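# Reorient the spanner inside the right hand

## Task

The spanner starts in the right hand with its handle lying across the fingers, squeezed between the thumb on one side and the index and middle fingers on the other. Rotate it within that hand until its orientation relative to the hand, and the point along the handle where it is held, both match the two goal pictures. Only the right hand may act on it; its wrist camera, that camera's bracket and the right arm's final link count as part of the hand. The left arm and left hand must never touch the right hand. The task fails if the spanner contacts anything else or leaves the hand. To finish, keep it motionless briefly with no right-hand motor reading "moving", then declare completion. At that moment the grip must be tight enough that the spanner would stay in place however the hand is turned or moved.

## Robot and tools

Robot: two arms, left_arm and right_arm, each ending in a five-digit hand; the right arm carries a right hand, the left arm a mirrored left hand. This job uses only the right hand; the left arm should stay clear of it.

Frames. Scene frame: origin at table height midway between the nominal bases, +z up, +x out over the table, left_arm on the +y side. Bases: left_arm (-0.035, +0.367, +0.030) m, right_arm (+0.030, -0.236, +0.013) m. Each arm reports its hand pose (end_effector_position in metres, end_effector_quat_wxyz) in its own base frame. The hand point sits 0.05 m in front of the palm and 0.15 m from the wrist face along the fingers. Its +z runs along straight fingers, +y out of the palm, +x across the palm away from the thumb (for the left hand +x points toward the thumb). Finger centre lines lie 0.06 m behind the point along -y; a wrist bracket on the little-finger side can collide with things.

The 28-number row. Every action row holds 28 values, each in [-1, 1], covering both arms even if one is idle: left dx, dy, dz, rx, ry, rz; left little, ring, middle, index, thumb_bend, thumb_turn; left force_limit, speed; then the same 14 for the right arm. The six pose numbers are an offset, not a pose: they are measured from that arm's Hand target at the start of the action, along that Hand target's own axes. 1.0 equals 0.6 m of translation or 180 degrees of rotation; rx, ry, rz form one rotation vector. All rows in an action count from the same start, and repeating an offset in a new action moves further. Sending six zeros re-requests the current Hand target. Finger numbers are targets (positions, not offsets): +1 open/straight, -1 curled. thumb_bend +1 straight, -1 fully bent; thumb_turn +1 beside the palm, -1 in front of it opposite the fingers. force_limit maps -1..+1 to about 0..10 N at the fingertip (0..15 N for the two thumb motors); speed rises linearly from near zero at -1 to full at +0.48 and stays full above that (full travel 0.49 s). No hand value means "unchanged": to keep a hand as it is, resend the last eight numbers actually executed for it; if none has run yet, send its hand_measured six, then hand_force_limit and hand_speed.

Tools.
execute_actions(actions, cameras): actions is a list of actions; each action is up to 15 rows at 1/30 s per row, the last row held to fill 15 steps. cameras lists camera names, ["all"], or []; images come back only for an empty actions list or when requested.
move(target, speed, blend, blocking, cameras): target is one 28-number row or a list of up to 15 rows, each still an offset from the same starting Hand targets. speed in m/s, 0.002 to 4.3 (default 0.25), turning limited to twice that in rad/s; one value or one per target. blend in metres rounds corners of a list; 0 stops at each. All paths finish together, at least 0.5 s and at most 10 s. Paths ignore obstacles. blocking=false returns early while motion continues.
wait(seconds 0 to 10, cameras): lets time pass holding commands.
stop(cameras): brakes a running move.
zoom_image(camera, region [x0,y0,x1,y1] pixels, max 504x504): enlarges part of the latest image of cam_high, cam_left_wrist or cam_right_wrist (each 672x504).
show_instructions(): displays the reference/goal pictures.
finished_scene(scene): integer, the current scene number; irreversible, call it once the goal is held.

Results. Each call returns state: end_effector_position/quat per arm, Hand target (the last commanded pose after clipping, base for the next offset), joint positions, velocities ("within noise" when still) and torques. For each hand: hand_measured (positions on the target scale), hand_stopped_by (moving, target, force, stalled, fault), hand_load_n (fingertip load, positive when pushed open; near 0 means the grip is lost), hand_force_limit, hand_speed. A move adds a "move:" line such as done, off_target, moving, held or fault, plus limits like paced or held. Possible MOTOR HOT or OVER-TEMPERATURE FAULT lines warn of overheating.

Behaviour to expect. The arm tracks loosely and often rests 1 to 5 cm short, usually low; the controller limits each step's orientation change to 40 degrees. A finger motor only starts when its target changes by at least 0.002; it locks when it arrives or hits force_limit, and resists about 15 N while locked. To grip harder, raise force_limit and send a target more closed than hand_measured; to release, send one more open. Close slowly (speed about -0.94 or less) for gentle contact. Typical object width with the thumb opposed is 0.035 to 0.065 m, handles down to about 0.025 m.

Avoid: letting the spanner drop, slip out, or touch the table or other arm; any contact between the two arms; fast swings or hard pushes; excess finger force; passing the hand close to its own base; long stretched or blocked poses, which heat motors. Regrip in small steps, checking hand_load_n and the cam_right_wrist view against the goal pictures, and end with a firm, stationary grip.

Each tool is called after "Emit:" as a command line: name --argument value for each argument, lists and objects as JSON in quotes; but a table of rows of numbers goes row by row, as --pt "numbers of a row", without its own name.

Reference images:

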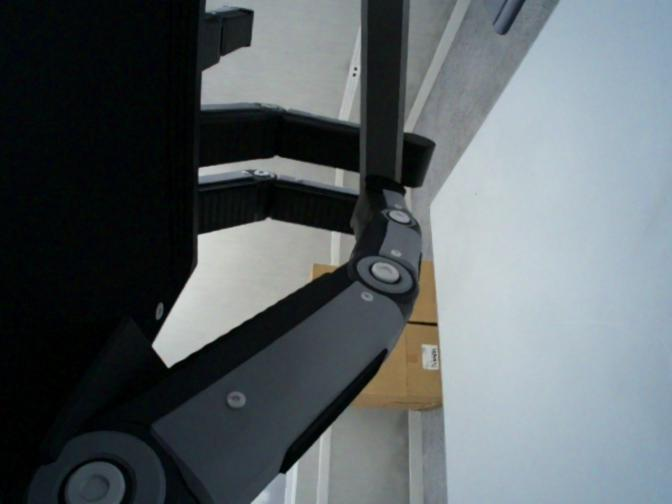

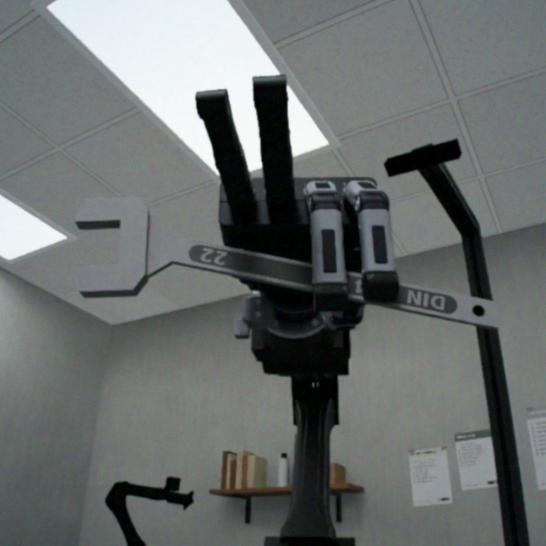

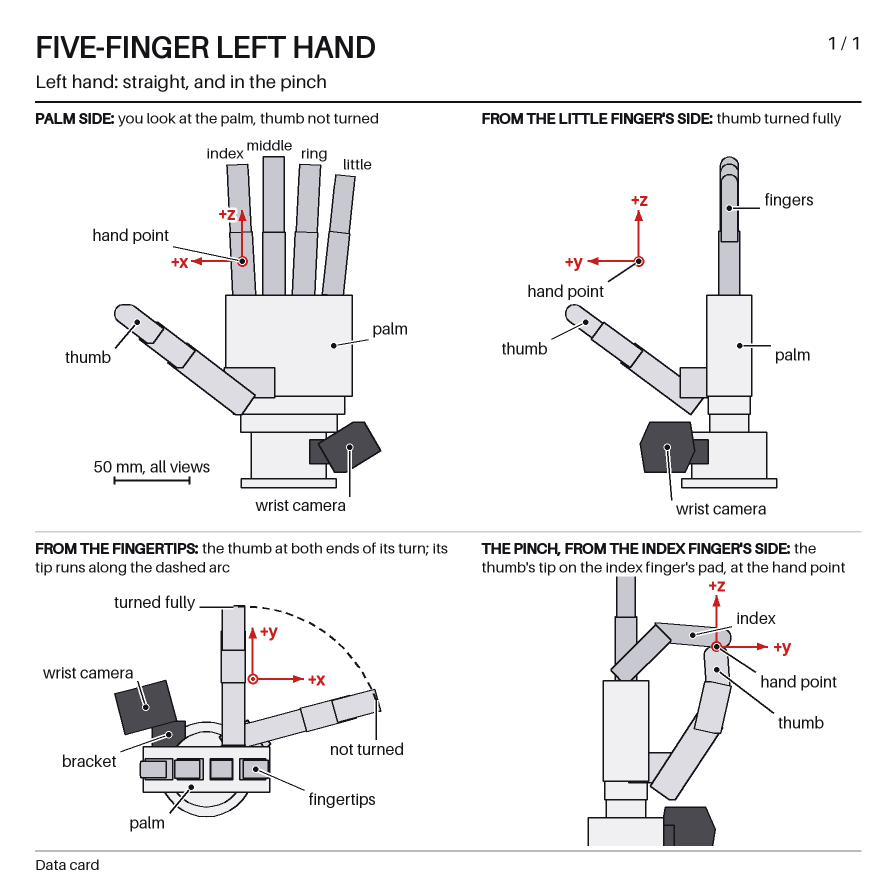

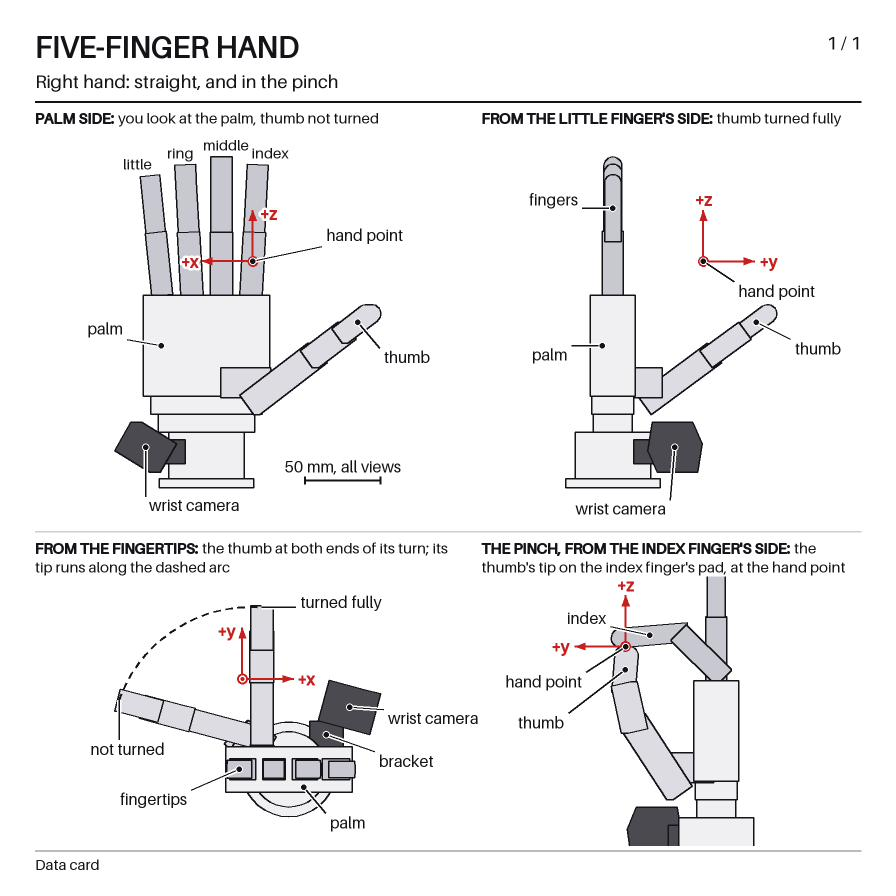

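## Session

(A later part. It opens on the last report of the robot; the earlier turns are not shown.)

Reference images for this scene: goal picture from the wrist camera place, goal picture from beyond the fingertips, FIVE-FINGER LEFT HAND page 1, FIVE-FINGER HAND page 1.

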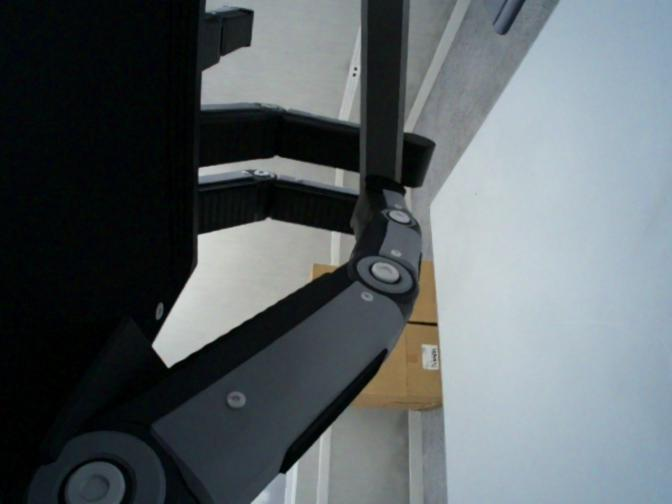

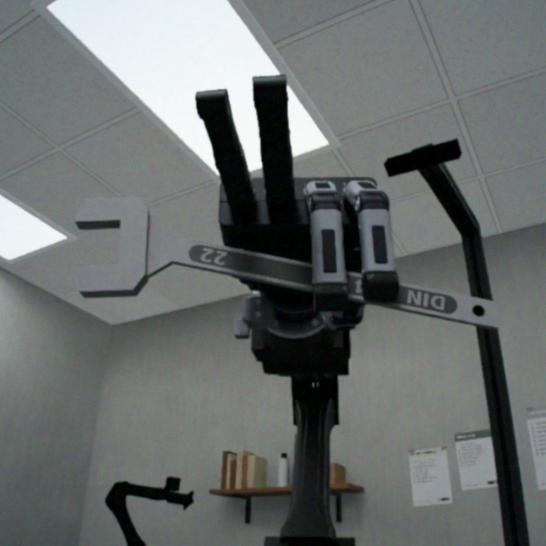

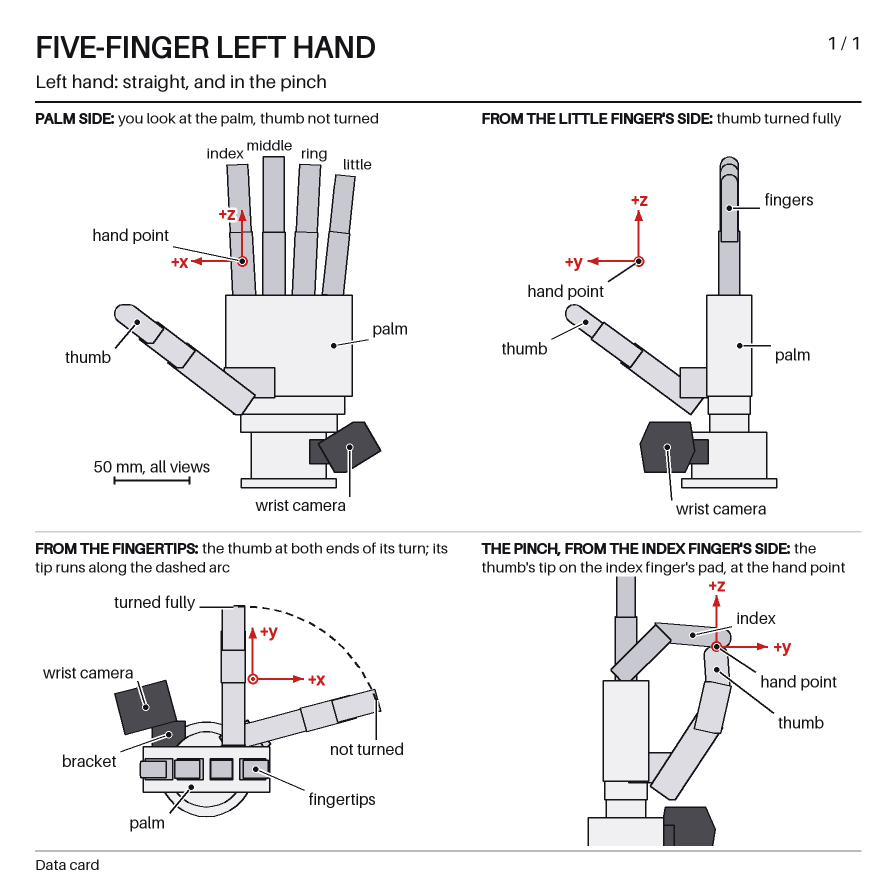

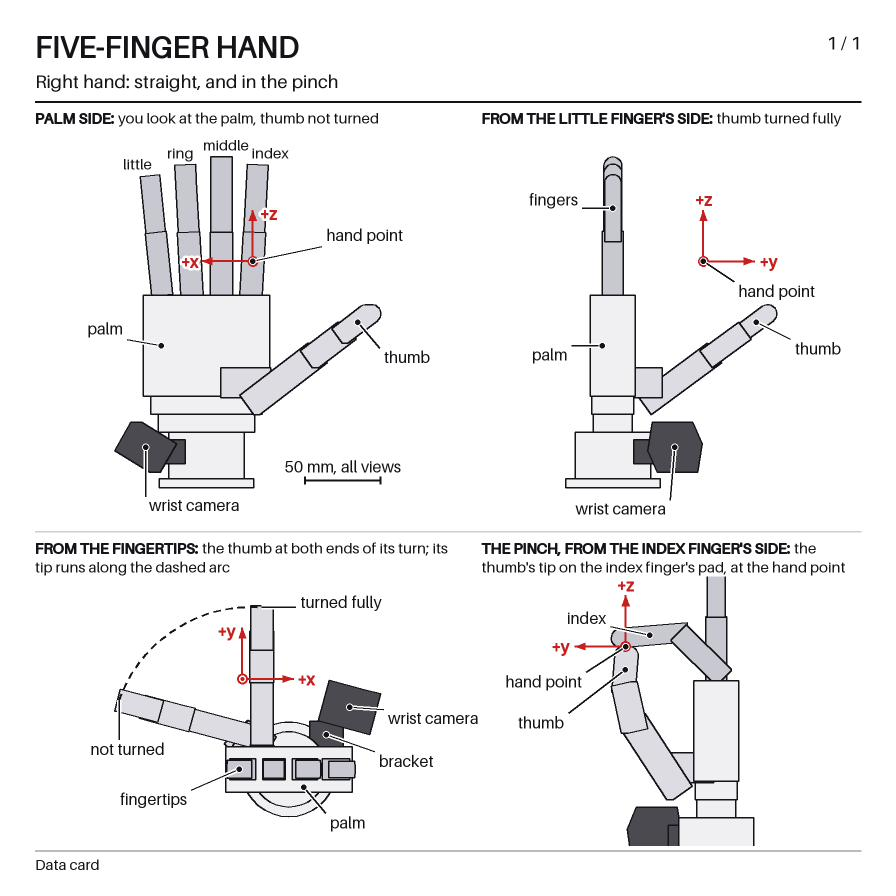

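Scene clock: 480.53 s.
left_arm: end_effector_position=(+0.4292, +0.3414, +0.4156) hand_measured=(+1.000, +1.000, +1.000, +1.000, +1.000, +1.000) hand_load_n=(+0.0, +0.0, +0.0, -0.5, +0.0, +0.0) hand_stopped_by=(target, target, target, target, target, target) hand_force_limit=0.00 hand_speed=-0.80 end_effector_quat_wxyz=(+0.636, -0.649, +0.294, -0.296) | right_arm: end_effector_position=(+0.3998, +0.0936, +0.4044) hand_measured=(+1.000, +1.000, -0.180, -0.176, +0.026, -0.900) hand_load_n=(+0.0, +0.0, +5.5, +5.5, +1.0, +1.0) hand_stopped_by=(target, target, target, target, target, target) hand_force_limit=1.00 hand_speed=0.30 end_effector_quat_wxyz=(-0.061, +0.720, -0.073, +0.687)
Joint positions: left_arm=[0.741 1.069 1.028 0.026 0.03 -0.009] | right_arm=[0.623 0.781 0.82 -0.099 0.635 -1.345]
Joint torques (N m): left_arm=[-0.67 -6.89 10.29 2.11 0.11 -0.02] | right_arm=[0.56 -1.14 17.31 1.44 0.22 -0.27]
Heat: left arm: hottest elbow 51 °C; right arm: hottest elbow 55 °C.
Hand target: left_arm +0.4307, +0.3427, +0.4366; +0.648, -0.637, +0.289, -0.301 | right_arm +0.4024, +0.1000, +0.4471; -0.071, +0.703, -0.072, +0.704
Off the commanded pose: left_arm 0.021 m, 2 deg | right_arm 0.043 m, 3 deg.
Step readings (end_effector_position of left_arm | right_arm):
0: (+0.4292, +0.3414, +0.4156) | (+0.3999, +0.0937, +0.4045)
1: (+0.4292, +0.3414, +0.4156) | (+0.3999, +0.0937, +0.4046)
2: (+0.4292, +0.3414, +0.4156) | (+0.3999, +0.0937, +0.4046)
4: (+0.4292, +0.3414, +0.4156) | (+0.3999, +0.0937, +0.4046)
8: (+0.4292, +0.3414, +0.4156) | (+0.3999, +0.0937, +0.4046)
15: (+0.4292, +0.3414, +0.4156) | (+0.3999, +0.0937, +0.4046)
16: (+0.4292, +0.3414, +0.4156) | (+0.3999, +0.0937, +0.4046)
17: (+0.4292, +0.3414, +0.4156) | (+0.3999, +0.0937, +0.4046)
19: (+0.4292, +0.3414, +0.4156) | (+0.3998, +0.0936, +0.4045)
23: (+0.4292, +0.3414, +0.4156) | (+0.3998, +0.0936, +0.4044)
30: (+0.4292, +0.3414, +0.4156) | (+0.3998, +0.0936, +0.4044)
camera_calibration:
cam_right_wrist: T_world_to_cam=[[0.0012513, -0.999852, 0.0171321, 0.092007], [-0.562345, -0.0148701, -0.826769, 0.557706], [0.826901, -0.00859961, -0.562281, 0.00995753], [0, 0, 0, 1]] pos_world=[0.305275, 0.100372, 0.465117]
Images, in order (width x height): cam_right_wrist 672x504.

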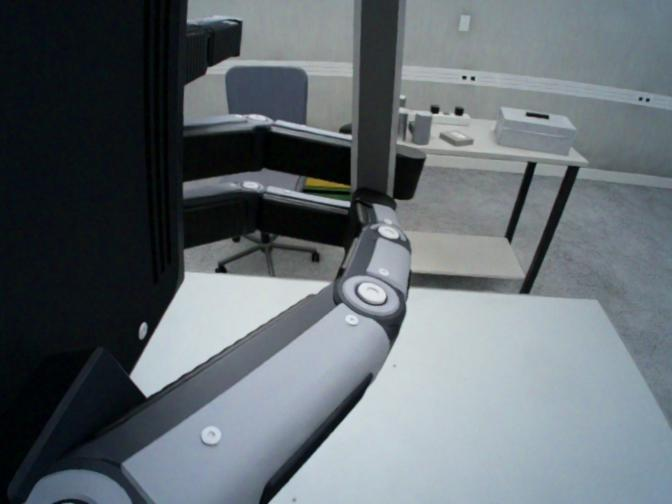

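Emit:
wait --seconds 0 --cameras '["cam_high"]'

Emit:
zoom_image --camera "cam_high" --region '[190, 100, 290, 200]'

Scene clock: 484.13 s.
left_arm: end_effector_position=(+0.4292, +0.3414, +0.4156) hand_measured=(+1.000, +1.000, +1.000, +1.000, +1.000, +1.000) hand_load_n=(+0.0, +0.0, +0.0, +0.0, +0.0, +0.0) hand_stopped_by=(target, target, target, target, target, target) hand_force_limit=0.00 hand_speed=-0.80 end_effector_quat_wxyz=(+0.636, -0.649, +0.294, -0.296) | right_arm: end_effector_position=(+0.3998, +0.0936, +0.4044) hand_measured=(+1.000, +1.000, -0.180, -0.176, +0.026, -0.900) hand_load_n=(+0.0, +0.0, +6.0, +5.5, +1.0, +1.0) hand_stopped_by=(target, target, target, target, target, target) hand_force_limit=1.00 hand_speed=0.30 end_effector_quat_wxyz=(-0.061, +0.720, -0.073, +0.687)
Joint positions: left_arm=[0.741 1.069 1.028 0.026 0.03 -0.009] | right_arm=[0.623 0.781 0.82 -0.099 0.635 -1.345]
Joint torques (N m): left_arm=[-0.67 -6.89 10.29 2.11 0.11 -0.03] | right_arm=[0.56 -1.38 17.33 1.57 0.21 -0.2]
Heat: left arm: hottest elbow 51 °C; right arm: hottest elbow 57 °C.
Hand target: left_arm +0.4307, +0.3427, +0.4366; +0.648, -0.637, +0.289, -0.301 | right_arm +0.4024, +0.1000, +0.4471; -0.071, +0.703, -0.072, +0.704
Off the commanded pose: left_arm 0.021 m, 2 deg | right_arm 0.043 m, 3 deg.
Images, in order (width x height): cam_high 672x504.

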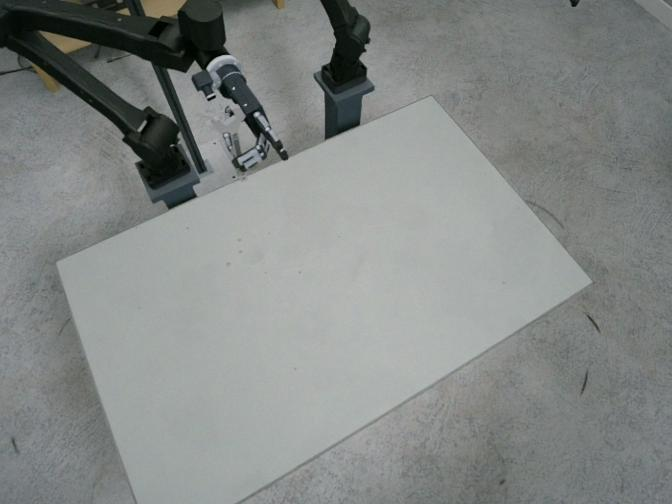

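Scaled by 5.040 from the camera's 672x504 image, which has a finer 960x720 frame.

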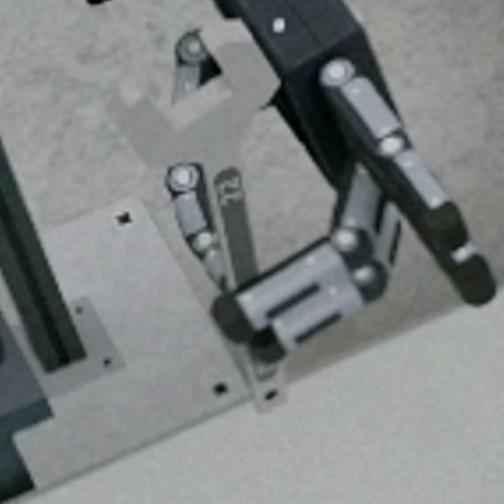

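Emit:
execute_actions --actions '[[[0,0,0,0,0,0,1,1,1,1,1,1,0,-0.8,0,0,0,0,0,0,1,1,-0.162,-0.156,0.026,-0.9,1,0.3],[0,0,0,0,0,0,1,1,1,1,1,1,0,-0.8,0,0,0,0,0,0,1,1,-0.162,-0.156,0.026,-0.9,1,0.3],[0,0,0,0,0,0,1,1,1,1,1,1,0,-0.8,0,0,0,0,0,0,1,1,-0.162,-0.156,0.026,-0.9,1,0.3],[0,0,0,0,0,0,1,1,1,1,1,1,0,-0.8,0,0,0,0,0,0,1,1,-0.184,-0.179,0.026,-0.9,1,0.3]]]' --cameras '["cam_high", "cam_right_wrist"]'

Emit:
zoom_image --camera "cam_high" --region '[190, 100, 290, 200]'

Emit:
zoom_image --camera "cam_right_wrist" --region '[180, 0, 460, 260]'

Scene clock: 487.43 s.
left_arm: end_effector_position=(+0.4292, +0.3414, +0.4156) hand_measured=(+1.000, +1.000, +1.000, +1.000, +1.000, +1.000) hand_load_n=(+0.0, +0.0, +0.0, +0.0, +0.0, +0.0) hand_stopped_by=(target, target, target, target, target, target) hand_force_limit=0.00 hand_speed=-0.80 end_effector_quat_wxyz=(+0.636, -0.649, +0.294, -0.296) | right_arm: end_effector_position=(+0.3998, +0.0935, +0.4045) hand_measured=(+1.000, +1.000, -0.182, -0.176, +0.026, -0.900) hand_load_n=(+0.0, +0.0, +6.5, +5.5, +1.0, +1.0) hand_stopped_by=(target, target, target, target, target, target) hand_force_limit=1.00 hand_speed=0.30 end_effector_quat_wxyz=(-0.061, +0.720, -0.073, +0.687)
Joint positions: left_arm=[0.741 1.069 1.028 0.026 0.03 -0.009] | right_arm=[0.623 0.781 0.82 -0.099 0.635 -1.345]
Joint torques (N m): left_arm=[-0.73 -6.83 10.3 2.11 0.11 -0.02] | right_arm=[0.73 -1.49 17.18 1.39 0.22 -0.23]
Heat: left arm: hottest elbow 51 °C; right arm: hottest elbow 58 °C.
Hand target: left_arm +0.4307, +0.3427, +0.4366; +0.648, -0.637, +0.289, -0.301 | right_arm +0.4024, +0.0999, +0.4472; -0.071, +0.703, -0.072, +0.704
Off the commanded pose: left_arm 0.021 m, 2 deg | right_arm 0.043 m, 3 deg.
Step readings (end_effector_position of left_arm | right_arm):
0: (+0.4292, +0.3414, +0.4156) | (+0.3998, +0.0936, +0.4044)
1: (+0.4292, +0.3414, +0.4156) | (+0.3998, +0.0936, +0.4044)
2: (+0.4292, +0.3414, +0.4156) | (+0.3998, +0.0936, +0.4044)
4: (+0.4292, +0.3414, +0.4156) | (+0.3998, +0.0935, +0.4045)
8: (+0.4292, +0.3414, +0.4156) | (+0.3998, +0.0935, +0.4045)
15: (+0.4292, +0.3414, +0.4156) | (+0.3998, +0.0935, +0.4045)
camera_calibration:
cam_right_wrist: T_world_to_cam=[[0.00096379, -0.999839, 0.0179437, 0.0917131], [-0.562284, -0.0153803, -0.826801, 0.557698], [0.826944, -0.00929258, -0.562208, 0.0100627], [0, 0, 0, 1]] pos_world=[0.305175, 0.100369, 0.465117]
Images, in order (width x height): cam_high 672x504, cam_right_wrist 672x504.

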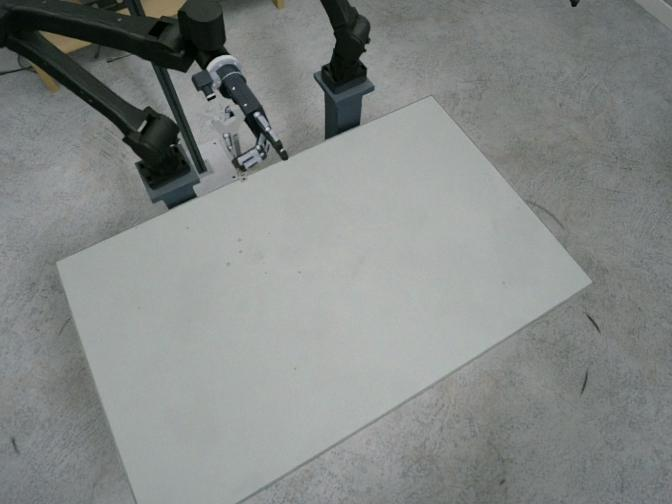

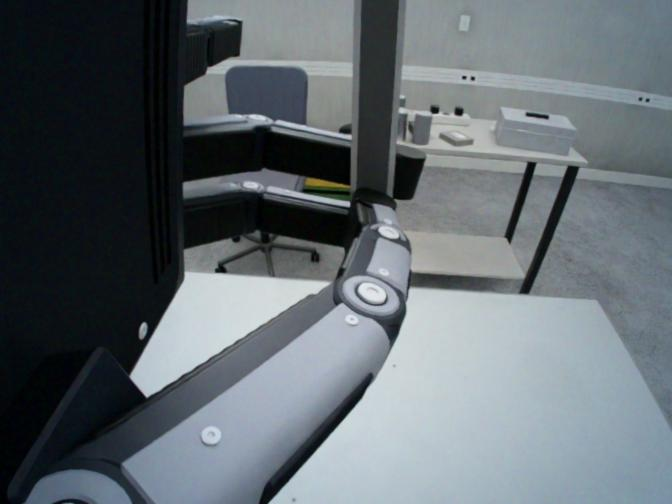

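Scaled by 5.040 from the camera's 672x504 image, which has a finer 960x720 frame.

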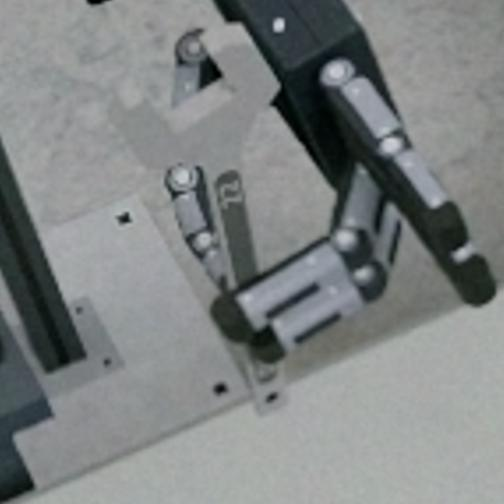

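Scaled by 1.800 from the camera's 672x504 image, which has a finer 960x720 frame.

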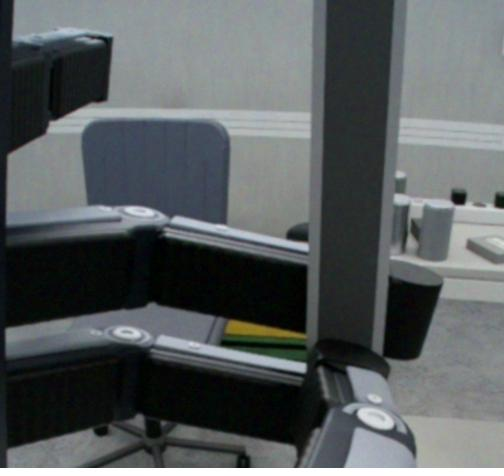

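Emit:
execute_actions --actions '[[[0,0,0,0,0,0,1,1,1,1,1,1,0,-0.8,0,0,0,0,0,0,1,1,-0.189,-0.188,0.026,-0.9,1,-0.94]]]'

Emit:
move --target '[0,0,0,0,0,0,1,1,1,1,1,1,0,-0.8,0,0,0,0.2671,0.1456,0.6205,1,1,-0.189,-0.188,0.026,-0.9,1,-0.94]' --speed 0.3 --cameras '["cam_high","cam_right_wrist"]'

Emit:
zoom_image --camera "cam_high" --region '[190, 110, 270, 200]'

Emit:
zoom_image --camera "cam_right_wrist" --region '[180, 0, 460, 260]'

Scene clock: 491.47 s.
left_arm: end_effector_position=(+0.4292, +0.3414, +0.4156) hand_measured=(+1.000, +1.000, +1.000, +1.000, +1.000, +1.000) hand_load_n=(-0.5, +0.0, +0.0, +0.5, +0.0, +0.0) hand_stopped_by=(target, target, target, target, target, target) hand_force_limit=0.00 hand_speed=-0.80 end_effector_quat_wxyz=(+0.636, -0.649, +0.294, -0.296) | right_arm: end_effector_position=(+0.3998, +0.0935, +0.4045) hand_measured=(+1.000, +1.000, -0.186, -0.186, +0.026, -0.900) hand_load_n=(+0.0, +0.0, +8.0, +9.0, +1.5, +1.0) hand_stopped_by=(target, target, target, target, target, target) hand_force_limit=1.00 hand_speed=-0.94 end_effector_quat_wxyz=(-0.061, +0.720, -0.073, +0.687)
Joint positions: left_arm=[0.741 1.069 1.028 0.026 0.03 -0.009] | right_arm=[0.623 0.781 0.82 -0.099 0.635 -1.345]
Joint torques (N m): left_arm=[-0.67 -6.83 10.29 2.1 0.11 -0.02] | right_arm=[0.09 -1.49 17.25 1.52 0.16 -0.23]
Heat: left arm: hottest elbow 51 °C; right arm: hottest elbow 60 °C.
Hand target: left_arm +0.4307, +0.3427, +0.4366; +0.648, -0.637, +0.289, -0.301 | right_arm +0.4024, +0.0999, +0.4472; -0.071, +0.703, -0.072, +0.704
Off the commanded pose: left_arm 0.021 m, 2 deg | right_arm 0.043 m, 3 deg.
Step readings (end_effector_position of left_arm | right_arm):
0: (+0.4292, +0.3414, +0.4156) | (+0.3998, +0.0935, +0.4045)
1: (+0.4292, +0.3414, +0.4156) | (+0.3998, +0.0935, +0.4045)
2: (+0.4292, +0.3414, +0.4156) | (+0.3998, +0.0935, +0.4045)
4: (+0.4292, +0.3414, +0.4156) | (+0.3998, +0.0935, +0.4045)
8: (+0.4292, +0.3414, +0.4156) | (+0.3998, +0.0935, +0.4045)
15: (+0.4292, +0.3414, +0.4156) | (+0.3998, +0.0935, +0.4045)

Scene clock: 496.00 s.
left_arm: end_effector_position=(+0.4292, +0.3414, +0.4156) hand_measured=(+1.000, +1.000, +1.000, +1.000, +1.000, +1.000) hand_load_n=(+0.0, +0.0, +0.0, +0.0, +0.0, +0.0) hand_stopped_by=(target, target, target, target, target, target) hand_force_limit=0.00 hand_speed=-0.80 end_effector_quat_wxyz=(+0.636, -0.649, +0.294, -0.296) | right_arm: end_effector_position=(+0.4076, +0.0943, +0.4467) hand_measured=(+1.000, +1.000, -0.186, -0.186, +0.026, -0.900) hand_load_n=(+0.0, +0.0, +7.0, +10.5, +1.5, +1.0) hand_stopped_by=(target, target, target, target, target, target) hand_force_limit=1.00 hand_speed=-0.94 end_effector_quat_wxyz=(+0.810, -0.121, +0.369, -0.440)
Joint positions: left_arm=[0.741 1.069 1.028 0.026 0.03 -0.009] | right_arm=[0.242 1.032 0.428 1.424 0.298 0.451]
Joint torques (N m): left_arm=[-0.67 -6.89 10.29 2.11 0.11 -0.02] | right_arm=[-0.09 -2.14 7.94 2.32 -0.09 0.31]
Heat: left arm: hottest elbow 51 °C; right arm: hottest elbow 58 °C.
Hand target: left_arm +0.4307, +0.3427, +0.4366; +0.648, -0.637, +0.289, -0.301 | right_arm +0.4025, +0.0999, +0.4472; +0.819, -0.115, +0.365, -0.427
Off the commanded pose: left_arm 0.021 m, 2 deg | right_arm 0.008 m, 2 deg.
move: off_target (left_arm)
camera_calibration:
cam_right_wrist: T_world_to_cam=[[0.689499, 0.403062, -0.601774, -0.044377], [-0.536107, 0.842677, -0.0498428, 0.158422], [0.487012, 0.356982, 0.797109, -0.475858], [0, 0, 0, 1]] pos_world=[0.347277, 0.0542602, 0.360502]
Images, in order (width x height): cam_high 672x504, cam_right_wrist 672x504.

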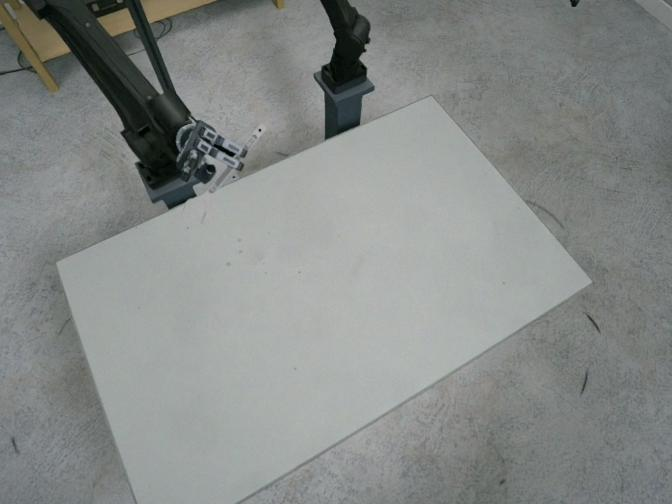

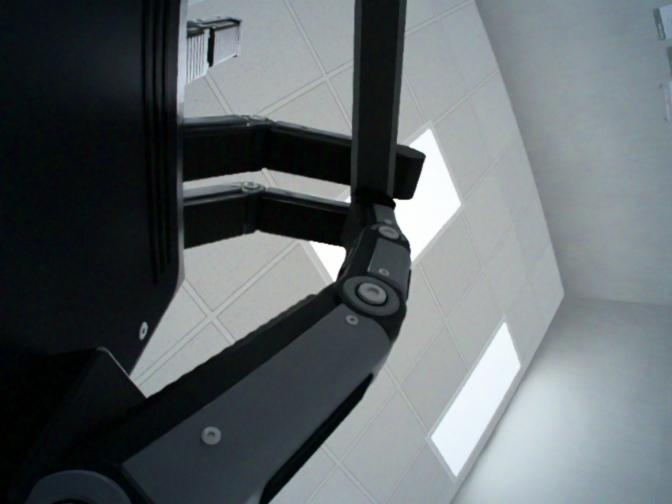

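Scaled by 5.600 from the camera's 672x504 image, which has a finer 960x720 frame.

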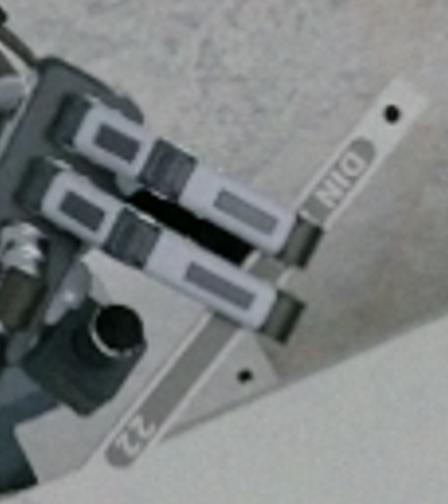

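Scaled by 1.800 from the camera's 672x504 image, which has a finer 960x720 frame.

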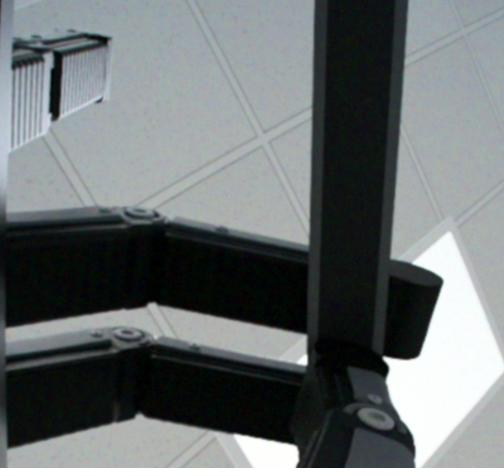

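Emit:
execute_actions --actions '[[[0,0,0,0,0,0,1,1,1,1,1,1,0,-0.8,0,0,0,0,0,0,1,1,-0.197,-0.188,0.026,-0.9,1,-0.94]],[[0,0,0,0,0,0,1,1,1,1,1,1,0,-0.8,0,0,0,0,0,0,1,1,-0.197,-0.191,0.026,-0.9,1,-0.94]]]' --cameras '["cam_high","cam_right_wrist"]'

Emit:
zoom_image --camera "cam_right_wrist" --region '[180, 0, 460, 260]'

Emit:
zoom_image --camera "cam_high" --region '[200, 115, 270, 200]'

Scene clock: 502.97 s.
left_arm: end_effector_position=(+0.4292, +0.3414, +0.4156) hand_measured=(+1.000, +1.000, +1.000, +1.000, +1.000, +1.000) hand_load_n=(+0.0, +0.0, +0.0, +0.0, +0.0, -0.5) hand_stopped_by=(target, target, target, target, target, target) hand_force_limit=0.00 hand_speed=-0.80 end_effector_quat_wxyz=(+0.636, -0.649, +0.294, -0.296) | right_arm: end_effector_position=(+0.4075, +0.0943, +0.4468) hand_measured=(+1.000, +1.000, -0.192, -0.186, +0.026, -0.900) hand_load_n=(+0.0, +0.0, +10.0, +10.5, +1.5, +1.0) hand_stopped_by=(target, target, force, force, target, target) hand_force_limit=1.00 hand_speed=-0.94 end_effector_quat_wxyz=(+0.810, -0.121, +0.369, -0.440)
Joint positions: left_arm=[0.741 1.069 1.028 0.026 0.03 -0.009] | right_arm=[0.242 1.032 0.428 1.424 0.298 0.452]
Joint torques (N m): left_arm=[-0.67 -6.83 10.28 2.1 0.11 -0.02] | right_arm=[0.73 -2.67 7.9 2.36 -0.11 0.27]
Heat: left arm: hottest elbow 51 °C; right arm: hottest elbow 55 °C.
Hand target: left_arm +0.4307, +0.3427, +0.4366; +0.648, -0.637, +0.289, -0.301 | right_arm +0.4024, +0.0999, +0.4473; +0.819, -0.115, +0.365, -0.427
Off the commanded pose: left_arm 0.021 m, 2 deg | right_arm 0.008 m, 2 deg.
Step readings (end_effector_position of left_arm | right_arm):
0: (+0.4292, +0.3414, +0.4156) | (+0.4075, +0.0943, +0.4468)
1: (+0.4292, +0.3414, +0.4156) | (+0.4075, +0.0943, +0.4468)
2: (+0.4292, +0.3414, +0.4156) | (+0.4075, +0.0943, +0.4468)
4: (+0.4292, +0.3414, +0.4156) | (+0.4075, +0.0943, +0.4468)
8: (+0.4292, +0.3414, +0.4156) | (+0.4075, +0.0943, +0.4468)
15: (+0.4292, +0.3414, +0.4156) | (+0.4075, +0.0943, +0.4468)
16: (+0.4292, +0.3414, +0.4156) | (+0.4075, +0.0943, +0.4468)
17: (+0.4292, +0.3414, +0.4156) | (+0.4075, +0.0943, +0.4468)
19: (+0.4292, +0.3414, +0.4156) | (+0.4075, +0.0943, +0.4468)
23: (+0.4292, +0.3414, +0.4156) | (+0.4075, +0.0943, +0.4468)
30: (+0.4292, +0.3414, +0.4156) | (+0.4075, +0.0943, +0.4468)
camera_calibration:
cam_right_wrist: T_world_to_cam=[[0.68964, 0.403394, -0.60139, -0.0444516], [-0.536291, 0.842561, -0.0498239, 0.158437], [0.486609, 0.35688, 0.797401, -0.475848], [0, 0, 0, 1]] pos_world=[0.347176, 0.0542597, 0.360603]
Images, in order (width x height): cam_high 672x504, cam_right_wrist 672x504.

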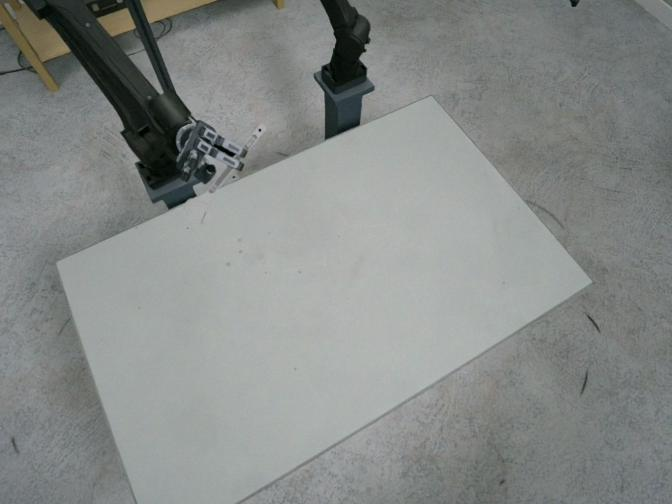

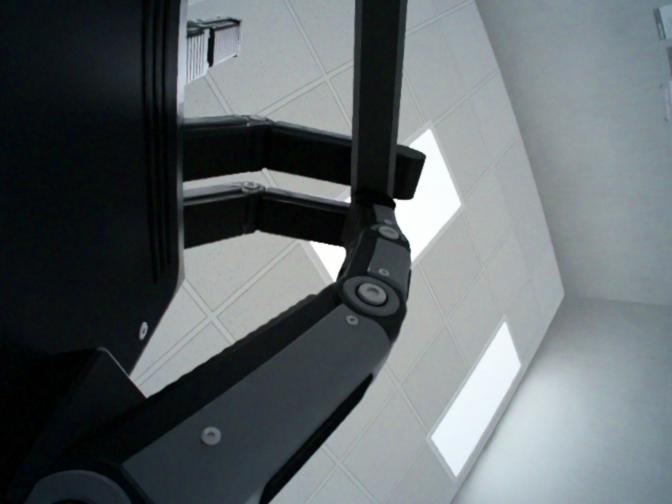

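Scaled by 1.800 from the camera's 672x504 image, which has a finer 960x720 frame.

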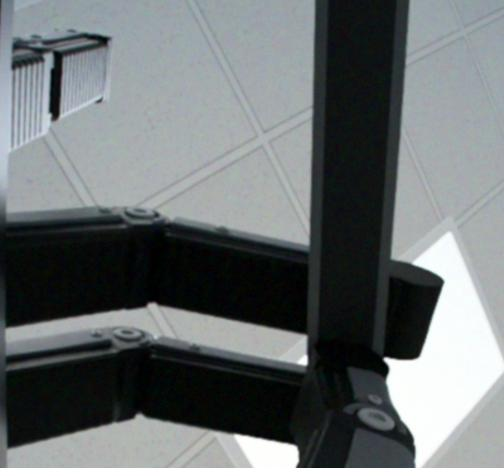

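Scaled by 5.929 from the camera's 672x504 image, which has a finer 960x720 frame.

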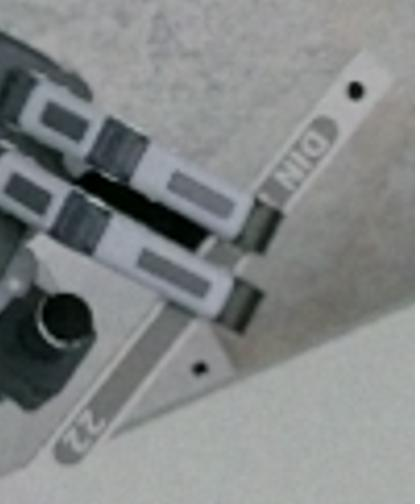

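Emit:
wait --seconds 1

Emit:
finished_scene --scene 1

Scene clock: 506.77 s.
left_arm: end_effector_position=(+0.4292, +0.3414, +0.4156) hand_measured=(+1.000, +1.000, +1.000, +1.000, +1.000, +1.000) hand_load_n=(+0.0, +0.0, +0.0, +0.0, +0.0, -0.5) hand_stopped_by=(target, target, target, target, target, target) hand_force_limit=0.00 hand_speed=-0.80 end_effector_quat_wxyz=(+0.636, -0.649, +0.294, -0.296) | right_arm: end_effector_position=(+0.4075, +0.0943, +0.4468) hand_measured=(+1.000, +1.000, -0.192, -0.186, +0.026, -0.900) hand_load_n=(+0.0, +0.0, +9.5, +10.5, +1.5, +1.0) hand_stopped_by=(target, target, force, force, target, target) hand_force_limit=1.00 hand_speed=-0.94 end_effector_quat_wxyz=(+0.810, -0.121, +0.369, -0.440)
Joint positions: left_arm=[0.741 1.069 1.028 0.026 0.03 -0.009] | right_arm=[0.242 1.032 0.428 1.424 0.298 0.452]
Joint torques (N m): left_arm=[-0.67 -6.89 10.29 2.11 0.11 -0.02] | right_arm=[0.56 -2.37 8.03 2.25 -0.08 0.24]
Heat: left arm: hottest elbow 51 °C; right arm: hottest elbow 53 °C.
Hand target: left_arm +0.4307, +0.3427, +0.4366; +0.648, -0.637, +0.289, -0.301 | right_arm +0.4024, +0.0999, +0.4473; +0.819, -0.115, +0.365, -0.427
Off the commanded pose: left_arm 0.021 m, 2 deg | right_arm 0.008 m, 2 deg.
wait: 1.00 s; at rest from the start

The scene is finished: the task was done.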